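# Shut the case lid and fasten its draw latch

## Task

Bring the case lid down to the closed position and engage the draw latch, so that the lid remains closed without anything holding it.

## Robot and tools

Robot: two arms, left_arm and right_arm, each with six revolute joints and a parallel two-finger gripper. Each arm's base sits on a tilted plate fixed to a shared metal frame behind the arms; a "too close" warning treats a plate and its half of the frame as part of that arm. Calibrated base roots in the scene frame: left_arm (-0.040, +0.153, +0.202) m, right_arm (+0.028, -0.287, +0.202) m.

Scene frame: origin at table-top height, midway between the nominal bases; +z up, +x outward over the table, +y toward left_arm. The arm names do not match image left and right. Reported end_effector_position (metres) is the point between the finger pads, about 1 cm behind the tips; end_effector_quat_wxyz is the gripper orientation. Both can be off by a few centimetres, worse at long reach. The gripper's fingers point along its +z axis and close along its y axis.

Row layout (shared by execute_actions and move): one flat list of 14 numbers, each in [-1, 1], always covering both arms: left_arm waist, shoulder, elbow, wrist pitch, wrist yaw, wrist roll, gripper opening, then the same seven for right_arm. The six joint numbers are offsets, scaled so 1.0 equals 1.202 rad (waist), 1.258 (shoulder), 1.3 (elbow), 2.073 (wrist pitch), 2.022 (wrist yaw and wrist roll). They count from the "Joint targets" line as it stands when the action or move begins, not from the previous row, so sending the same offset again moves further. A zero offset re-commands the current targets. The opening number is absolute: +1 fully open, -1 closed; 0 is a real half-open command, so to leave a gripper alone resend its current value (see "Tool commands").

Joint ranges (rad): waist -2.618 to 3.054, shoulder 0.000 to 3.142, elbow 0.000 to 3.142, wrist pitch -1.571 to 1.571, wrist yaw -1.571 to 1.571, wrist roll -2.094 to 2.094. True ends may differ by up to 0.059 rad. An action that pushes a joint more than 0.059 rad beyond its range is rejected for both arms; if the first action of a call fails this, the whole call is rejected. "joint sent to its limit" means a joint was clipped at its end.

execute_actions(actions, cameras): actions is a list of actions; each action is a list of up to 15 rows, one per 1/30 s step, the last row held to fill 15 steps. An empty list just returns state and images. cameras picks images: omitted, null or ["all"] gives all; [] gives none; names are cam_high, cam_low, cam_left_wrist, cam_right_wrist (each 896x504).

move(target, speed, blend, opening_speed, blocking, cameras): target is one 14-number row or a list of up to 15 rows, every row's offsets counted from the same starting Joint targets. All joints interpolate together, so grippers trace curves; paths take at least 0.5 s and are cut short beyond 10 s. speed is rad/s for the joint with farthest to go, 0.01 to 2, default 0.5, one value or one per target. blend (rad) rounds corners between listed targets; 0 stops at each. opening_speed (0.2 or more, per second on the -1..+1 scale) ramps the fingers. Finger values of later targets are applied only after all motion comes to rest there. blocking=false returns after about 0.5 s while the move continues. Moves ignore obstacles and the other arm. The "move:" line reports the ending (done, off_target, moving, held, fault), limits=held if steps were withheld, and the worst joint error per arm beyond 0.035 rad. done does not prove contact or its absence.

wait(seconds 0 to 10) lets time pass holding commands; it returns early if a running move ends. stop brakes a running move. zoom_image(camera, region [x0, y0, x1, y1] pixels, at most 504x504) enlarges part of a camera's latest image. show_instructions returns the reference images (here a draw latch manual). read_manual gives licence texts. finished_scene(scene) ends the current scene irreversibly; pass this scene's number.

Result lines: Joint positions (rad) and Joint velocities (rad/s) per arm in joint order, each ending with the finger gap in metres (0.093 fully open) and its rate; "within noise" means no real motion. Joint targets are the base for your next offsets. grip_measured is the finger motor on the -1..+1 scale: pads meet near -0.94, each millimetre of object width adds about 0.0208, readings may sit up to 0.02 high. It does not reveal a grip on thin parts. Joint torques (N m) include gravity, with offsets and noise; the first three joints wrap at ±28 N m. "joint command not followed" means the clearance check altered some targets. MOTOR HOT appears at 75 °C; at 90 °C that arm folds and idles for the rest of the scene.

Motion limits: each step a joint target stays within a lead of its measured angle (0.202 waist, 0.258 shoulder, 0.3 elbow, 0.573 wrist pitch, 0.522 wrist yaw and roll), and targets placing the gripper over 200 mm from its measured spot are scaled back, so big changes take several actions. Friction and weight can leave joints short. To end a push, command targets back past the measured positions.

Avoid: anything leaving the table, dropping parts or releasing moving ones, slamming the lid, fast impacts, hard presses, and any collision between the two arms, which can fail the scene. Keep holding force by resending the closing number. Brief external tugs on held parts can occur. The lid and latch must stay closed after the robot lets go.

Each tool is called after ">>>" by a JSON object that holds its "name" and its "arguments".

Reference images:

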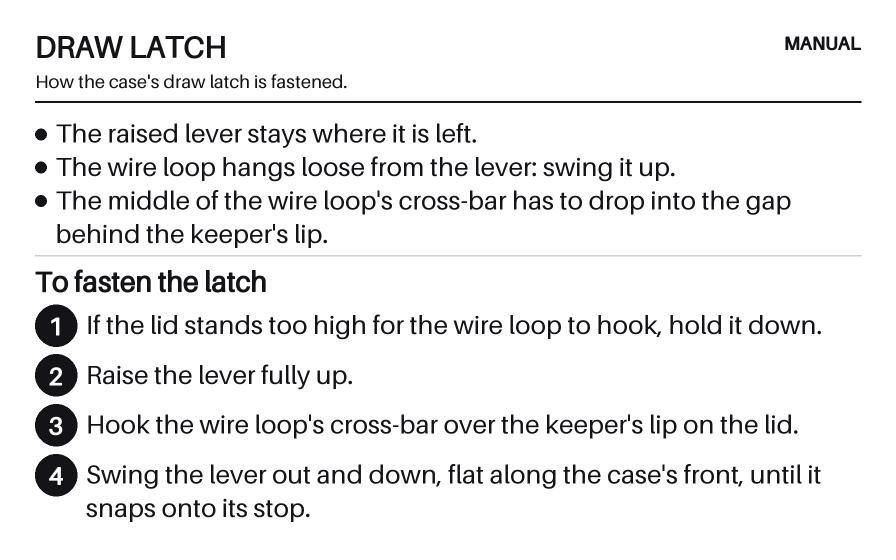

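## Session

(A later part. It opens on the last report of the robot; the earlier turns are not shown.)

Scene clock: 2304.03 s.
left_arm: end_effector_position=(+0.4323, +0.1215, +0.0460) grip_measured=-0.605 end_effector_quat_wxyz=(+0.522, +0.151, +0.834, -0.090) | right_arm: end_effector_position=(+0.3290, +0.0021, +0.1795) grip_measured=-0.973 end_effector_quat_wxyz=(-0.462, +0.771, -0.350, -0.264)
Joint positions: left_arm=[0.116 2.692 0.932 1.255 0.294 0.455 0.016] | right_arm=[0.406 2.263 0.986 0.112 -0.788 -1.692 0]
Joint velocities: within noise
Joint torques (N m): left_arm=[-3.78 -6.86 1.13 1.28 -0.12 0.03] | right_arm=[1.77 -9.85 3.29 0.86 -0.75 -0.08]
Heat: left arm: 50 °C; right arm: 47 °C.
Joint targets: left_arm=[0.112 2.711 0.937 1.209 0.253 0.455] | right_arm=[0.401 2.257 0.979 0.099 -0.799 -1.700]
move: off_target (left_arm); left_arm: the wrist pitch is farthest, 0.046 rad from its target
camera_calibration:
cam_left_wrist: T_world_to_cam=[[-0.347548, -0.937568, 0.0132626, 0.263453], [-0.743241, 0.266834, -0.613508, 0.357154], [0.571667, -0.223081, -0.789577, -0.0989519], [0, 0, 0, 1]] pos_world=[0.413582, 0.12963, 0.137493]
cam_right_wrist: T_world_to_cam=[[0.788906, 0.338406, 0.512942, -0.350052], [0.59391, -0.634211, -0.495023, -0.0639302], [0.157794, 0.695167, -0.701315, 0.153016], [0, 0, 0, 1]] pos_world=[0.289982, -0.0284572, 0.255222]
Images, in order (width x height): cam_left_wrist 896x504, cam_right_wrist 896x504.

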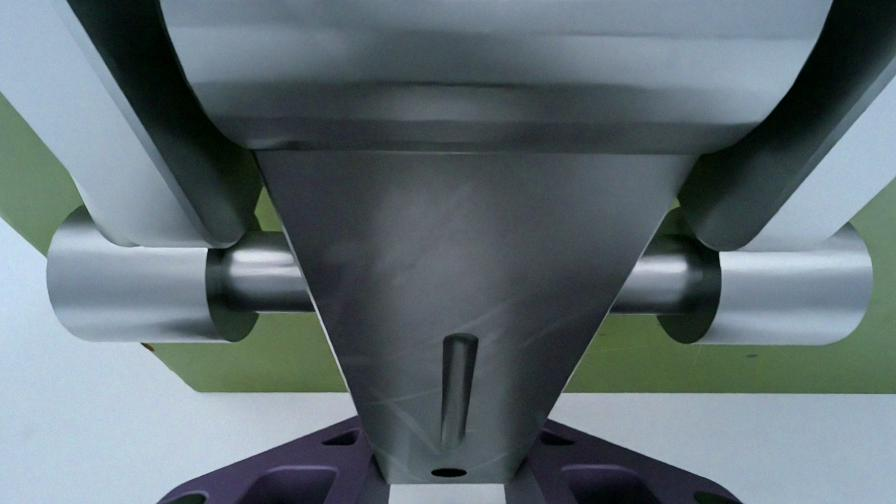

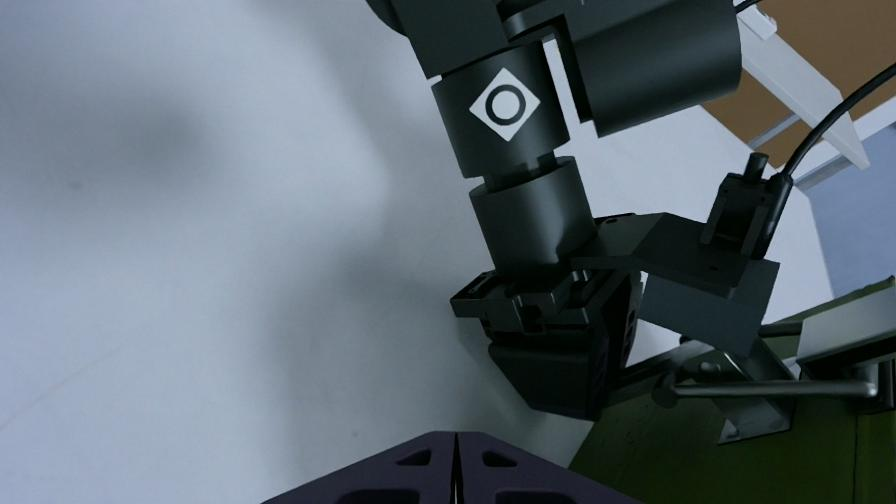

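>>> {"name": "move", "arguments": {"target": [[0,0,0,0.0200,0.0185,0,-0.62,0,0,0,0,0,0,-1],[0,0,0,0.0200,0.0185,0,-0.2,0,0,0,0,0,0,-1],[0.109,-0.2472,-0.3977,0.1259,0.0653,0,-0.2,0,0,0,0,0,0,-1]], "speed": 0.4}}

Scene clock: 2328.00 s.
left_arm: end_effector_position=(+0.3244, +0.1531, +0.0939) grip_measured=-0.202 end_effector_quat_wxyz=(+0.497, +0.119, +0.853, -0.104) | right_arm: end_effector_position=(+0.3290, +0.0021, +0.1795) grip_measured=-0.973 end_effector_quat_wxyz=(-0.462, +0.771, -0.350, -0.264)
Joint positions: left_arm=[0.233 2.438 0.424 1.441 0.366 0.455 0.036] | right_arm=[0.406 2.263 0.986 0.112 -0.788 -1.692 0]
Joint velocities: within noise
Joint torques (N m): left_arm=[-1.43 -9.66 -0.99 1.92 0.59 0.04] | right_arm=[1.83 -9.59 3.28 0.92 -0.75 -0.08]
Heat: left arm: 52 °C; right arm: 47 °C.
Joint targets: left_arm=[0.243 2.400 0.420 1.469 0.385 0.455] | right_arm=[0.401 2.257 0.979 0.099 -0.799 -1.700]
move: off_target (left_arm); left_arm: the shoulder is farthest, 0.038 rad from its target
camera_calibration:
cam_left_wrist: T_world_to_cam=[[-0.306103, -0.948597, 0.0804083, 0.236866], [-0.795824, 0.208619, -0.568456, 0.319647], [0.522461, -0.237997, -0.818775, 0.0285766], [0, 0, 0, 1]] pos_world=[0.311958, 0.164807, 0.186057]
cam_right_wrist: T_world_to_cam=[[0.788906, 0.338406, 0.512942, -0.350052], [0.59391, -0.634211, -0.495023, -0.0639302], [0.157794, 0.695167, -0.701315, 0.153016], [0, 0, 0, 1]] pos_world=[0.289982, -0.0284572, 0.255222]

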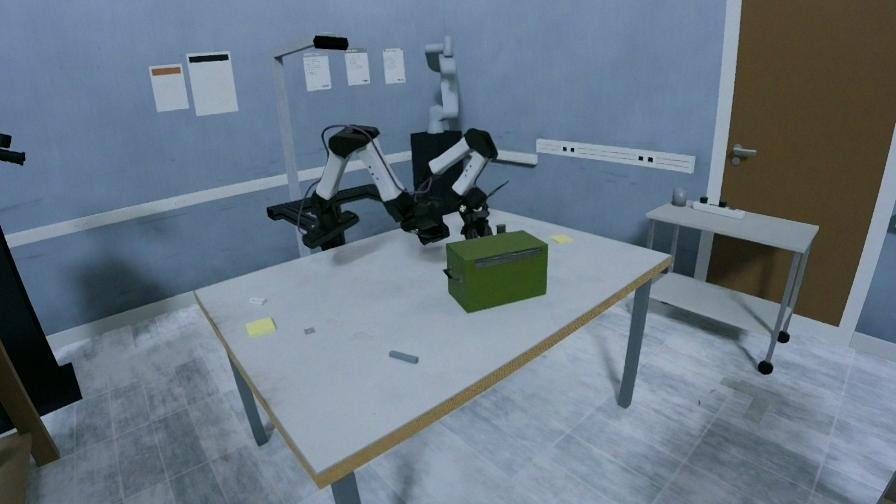

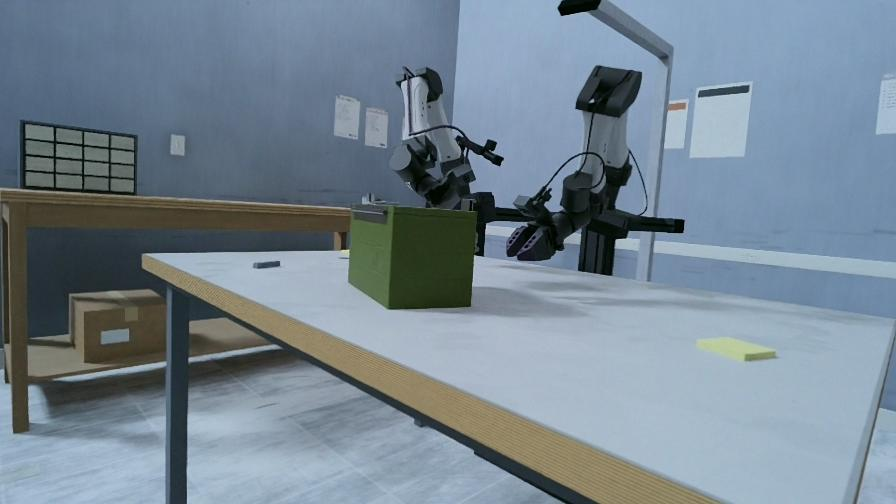

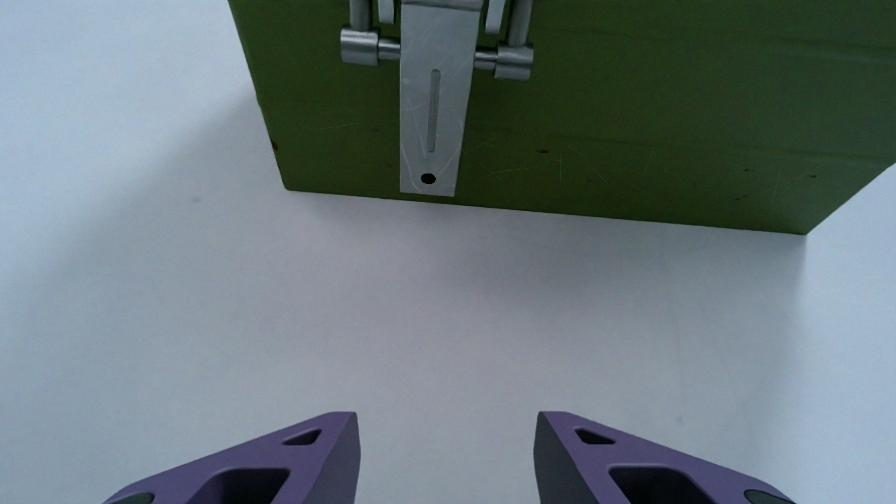

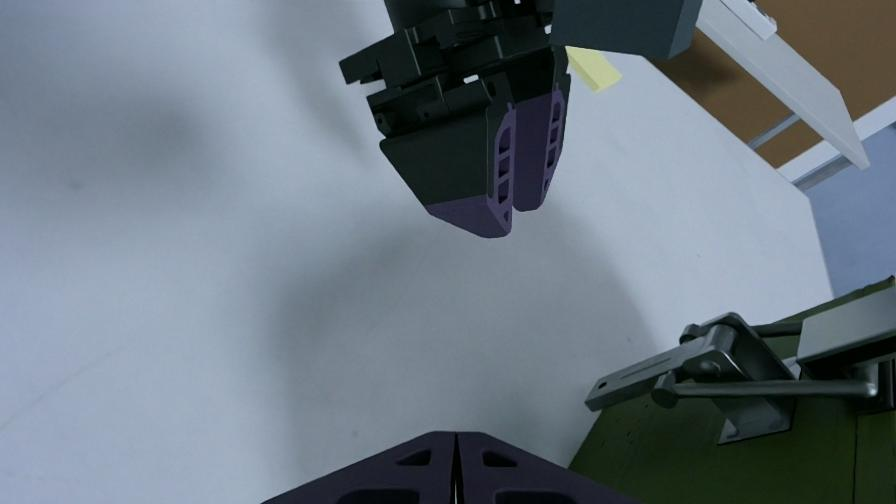

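>>> {"name": "zoom_image", "arguments": {"camera": "cam_right_wrist", "region": [560, 260, 896, 500]}}

>>> {"name": "zoom_image", "arguments": {"camera": "cam_left_wrist", "region": [300, 0, 620, 230]}}

>>> {"name": "zoom_image", "arguments": {"camera": "cam_low", "region": [330, 180, 530, 320]}}

Scaled by 1.500 from the camera's 896x504 image, which has a finer 1280x720 frame.

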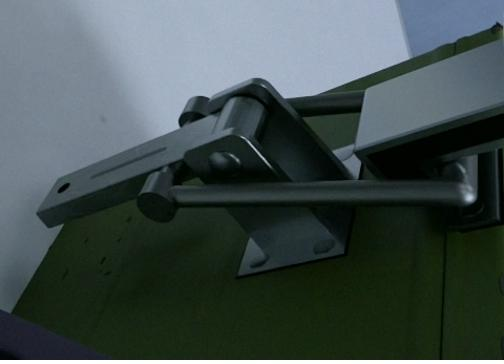

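Scaled by 1.575 from the camera's 896x504 image, which has a finer 1280x720 frame.

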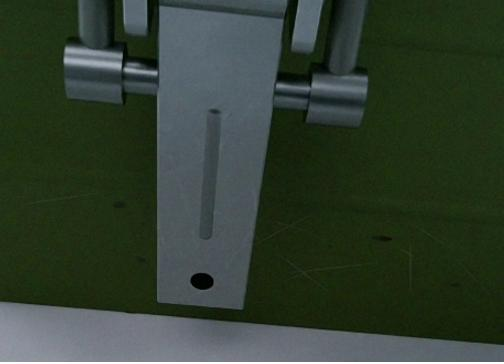

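Scaled by 2.520 from the camera's 896x504 image, which has a finer 1280x720 frame.

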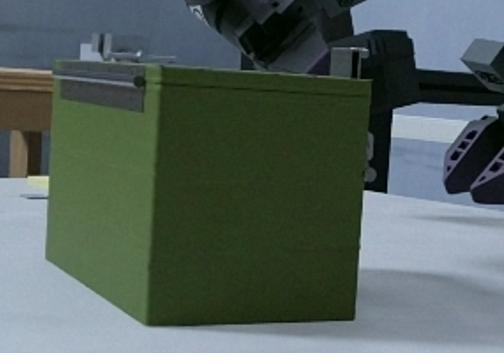

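>>> {"name": "move", "arguments": {"target": [[-0.0867,0.1526,0.2983,-0.0984,-0.0479,0,-1,0,0,0,0,0,0,-1],[-0.1156,0.2035,0.3977,-0.1312,-0.0638,0,-1,0,0,0,0,0,0,-1]], "speed": [0.4, 0.12], "cameras": ["cam_left_wrist","cam_right_wrist"]}}

Scene clock: 2355.07 s.
left_arm: end_effector_position=(+0.4311, +0.1352, +0.0524) grip_measured=-0.982 end_effector_quat_wxyz=(+0.513, +0.140, +0.843, -0.079) | right_arm: end_effector_position=(+0.3290, +0.0021, +0.1795) grip_measured=-0.973 end_effector_quat_wxyz=(-0.462, +0.771, -0.350, -0.264)
Joint positions: left_arm=[0.133 2.638 0.904 1.215 0.271 0.455 0] | right_arm=[0.406 2.263 0.986 0.112 -0.788 -1.692 0]
Joint velocities: within noise
Joint torques (N m): left_arm=[-6.23 -6.93 3.56 1.55 0.17 0.02] | right_arm=[1.76 -9.76 3.36 0.86 -0.7 -0.13]
Heat: left arm: 52 °C; right arm: 47 °C.
Joint targets: left_arm=[0.104 2.656 0.937 1.198 0.256 0.455] | right_arm=[0.401 2.257 0.979 0.099 -0.799 -1.700]
move: done
camera_calibration:
cam_left_wrist: T_world_to_cam=[[-0.317584, -0.948167, 0.010945, 0.264414], [-0.766151, 0.249783, -0.592133, 0.367578], [0.558707, -0.196438, -0.805766, -0.0873876], [0, 0, 0, 1]] pos_world=[0.414418, 0.141727, 0.144347]
cam_right_wrist: T_world_to_cam=[[0.788906, 0.338406, 0.512942, -0.350052], [0.59391, -0.634211, -0.495023, -0.0639302], [0.157794, 0.695167, -0.701315, 0.153016], [0, 0, 0, 1]] pos_world=[0.289982, -0.0284572, 0.255222]
Images, in order (width x height): cam_left_wrist 896x504, cam_right_wrist 896x504.

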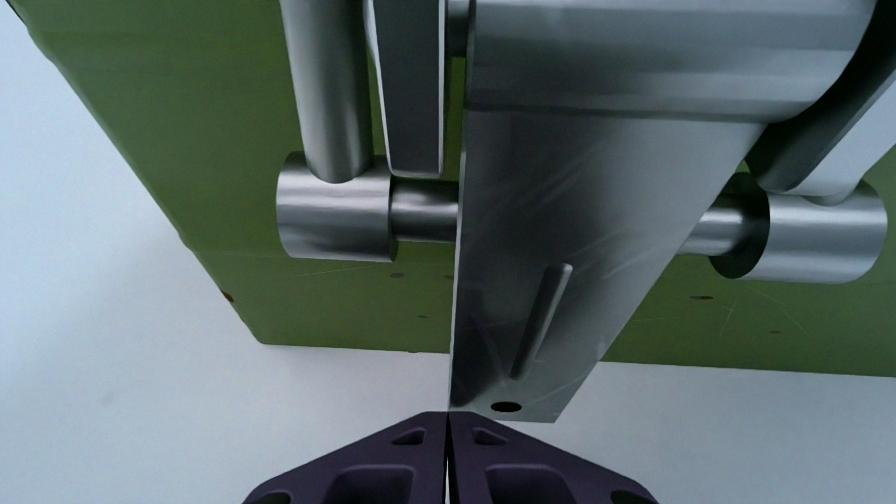

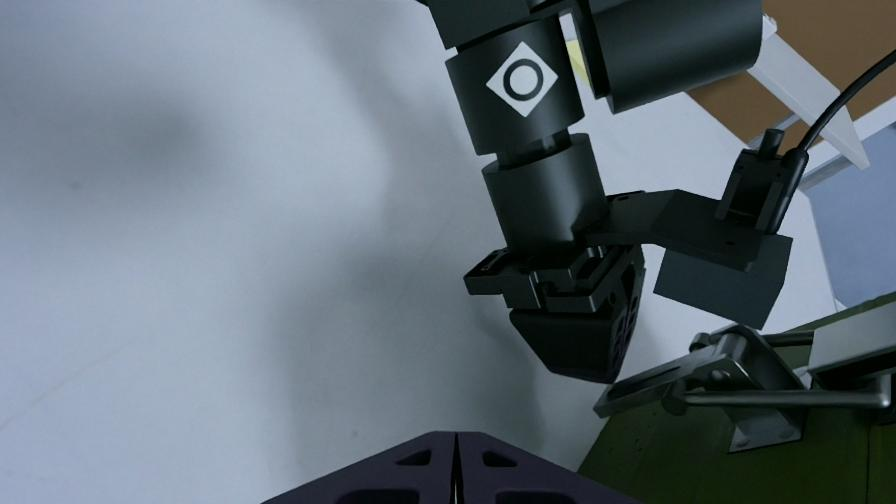

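>>> {"name": "move", "arguments": {"target": [[0.03,-0.02,-0.06,0.03,0.015,0,-1,0,0,0,0,0,0,-1],[0.1156,-0.2035,-0.3977,0.1312,0.0638,0,-1,0,0,0,0,0,0,-1]], "speed": [0.2, 0.4], "blend": 0.02, "cameras": ["cam_left_wrist","cam_right_wrist"]}}

>>> {"name": "zoom_image", "arguments": {"camera": "cam_right_wrist", "region": [560, 260, 896, 500]}}

Scene clock: 2362.97 s.
left_arm: end_effector_position=(+0.3242, +0.1530, +0.0937) grip_measured=-0.982 end_effector_quat_wxyz=(+0.497, +0.119, +0.854, -0.104) | right_arm: end_effector_position=(+0.3290, +0.0021, +0.1795) grip_measured=-0.973 end_effector_quat_wxyz=(-0.462, +0.771, -0.350, -0.264)
Joint positions: left_arm=[0.233 2.438 0.423 1.441 0.366 0.455 0] | right_arm=[0.406 2.263 0.986 0.112 -0.788 -1.692 0]
Joint velocities: within noise
Joint torques (N m): left_arm=[-1.4 -9.7 -0.96 1.92 0.58 0.03] | right_arm=[1.94 -9.74 3.32 0.93 -0.73 -0.11]
Heat: left arm: 53 °C; right arm: 47 °C.
Joint targets: left_arm=[0.243 2.400 0.420 1.469 0.385 0.455] | right_arm=[0.401 2.257 0.979 0.099 -0.799 -1.700]
move: off_target (left_arm); left_arm: the shoulder is farthest, 0.038 rad from its target
camera_calibration:
cam_left_wrist: T_world_to_cam=[[-0.306214, -0.948528, 0.0807981, 0.236711], [-0.796196, 0.20866, -0.56792, 0.319465], [0.521829, -0.238236, -0.819108, 0.0288132], [0, 0, 0, 1]] pos_world=[0.311805, 0.164732, 0.185906]
cam_right_wrist: T_world_to_cam=[[0.788906, 0.338406, 0.512942, -0.350052], [0.59391, -0.634211, -0.495023, -0.0639302], [0.157794, 0.695167, -0.701315, 0.153016], [0, 0, 0, 1]] pos_world=[0.289982, -0.0284572, 0.255222]
Images, in order (width x height): cam_left_wrist 896x504, cam_right_wrist 896x504.

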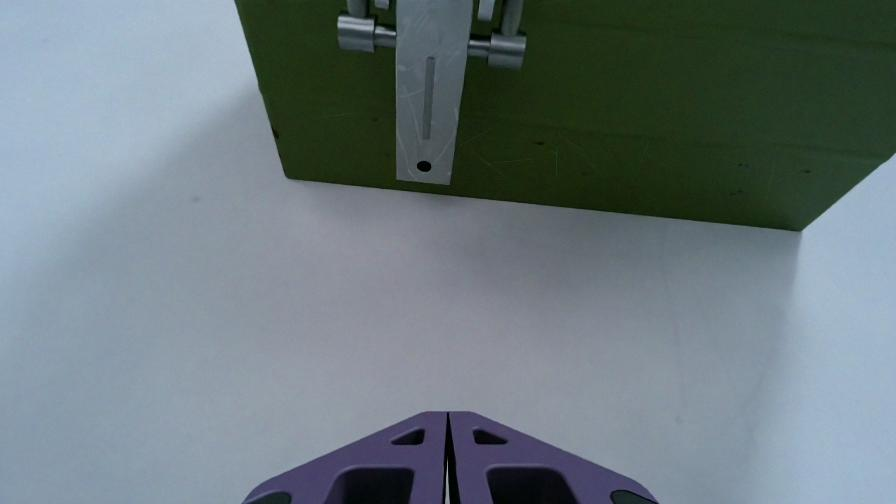

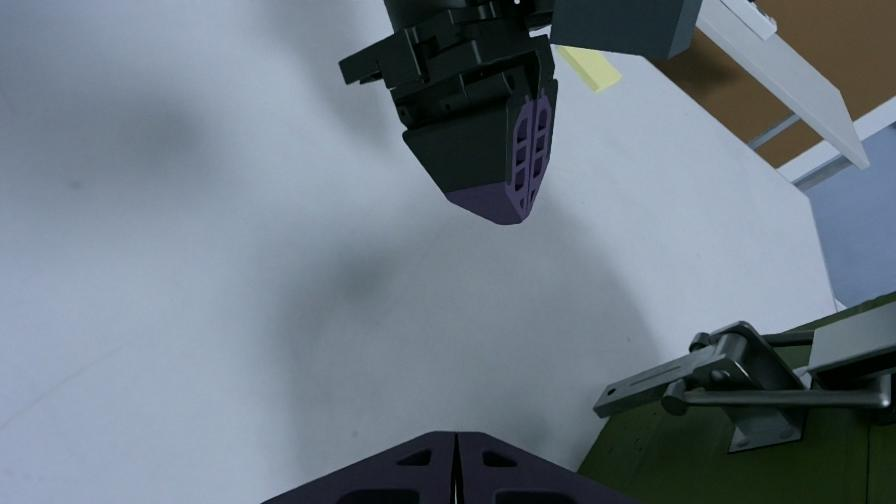

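Scaled by 1.500 from the camera's 896x504 image, which has a finer 1280x720 frame.

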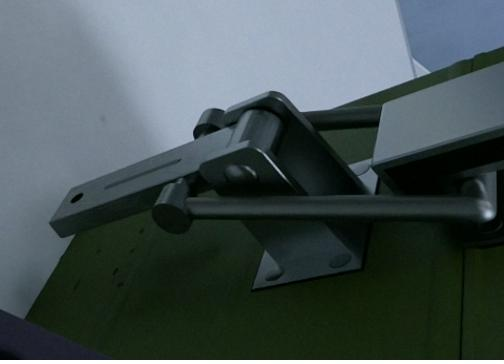

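>>> {"name": "finished_scene", "arguments": {"scene": 2}}

The scene is finished: the task was done.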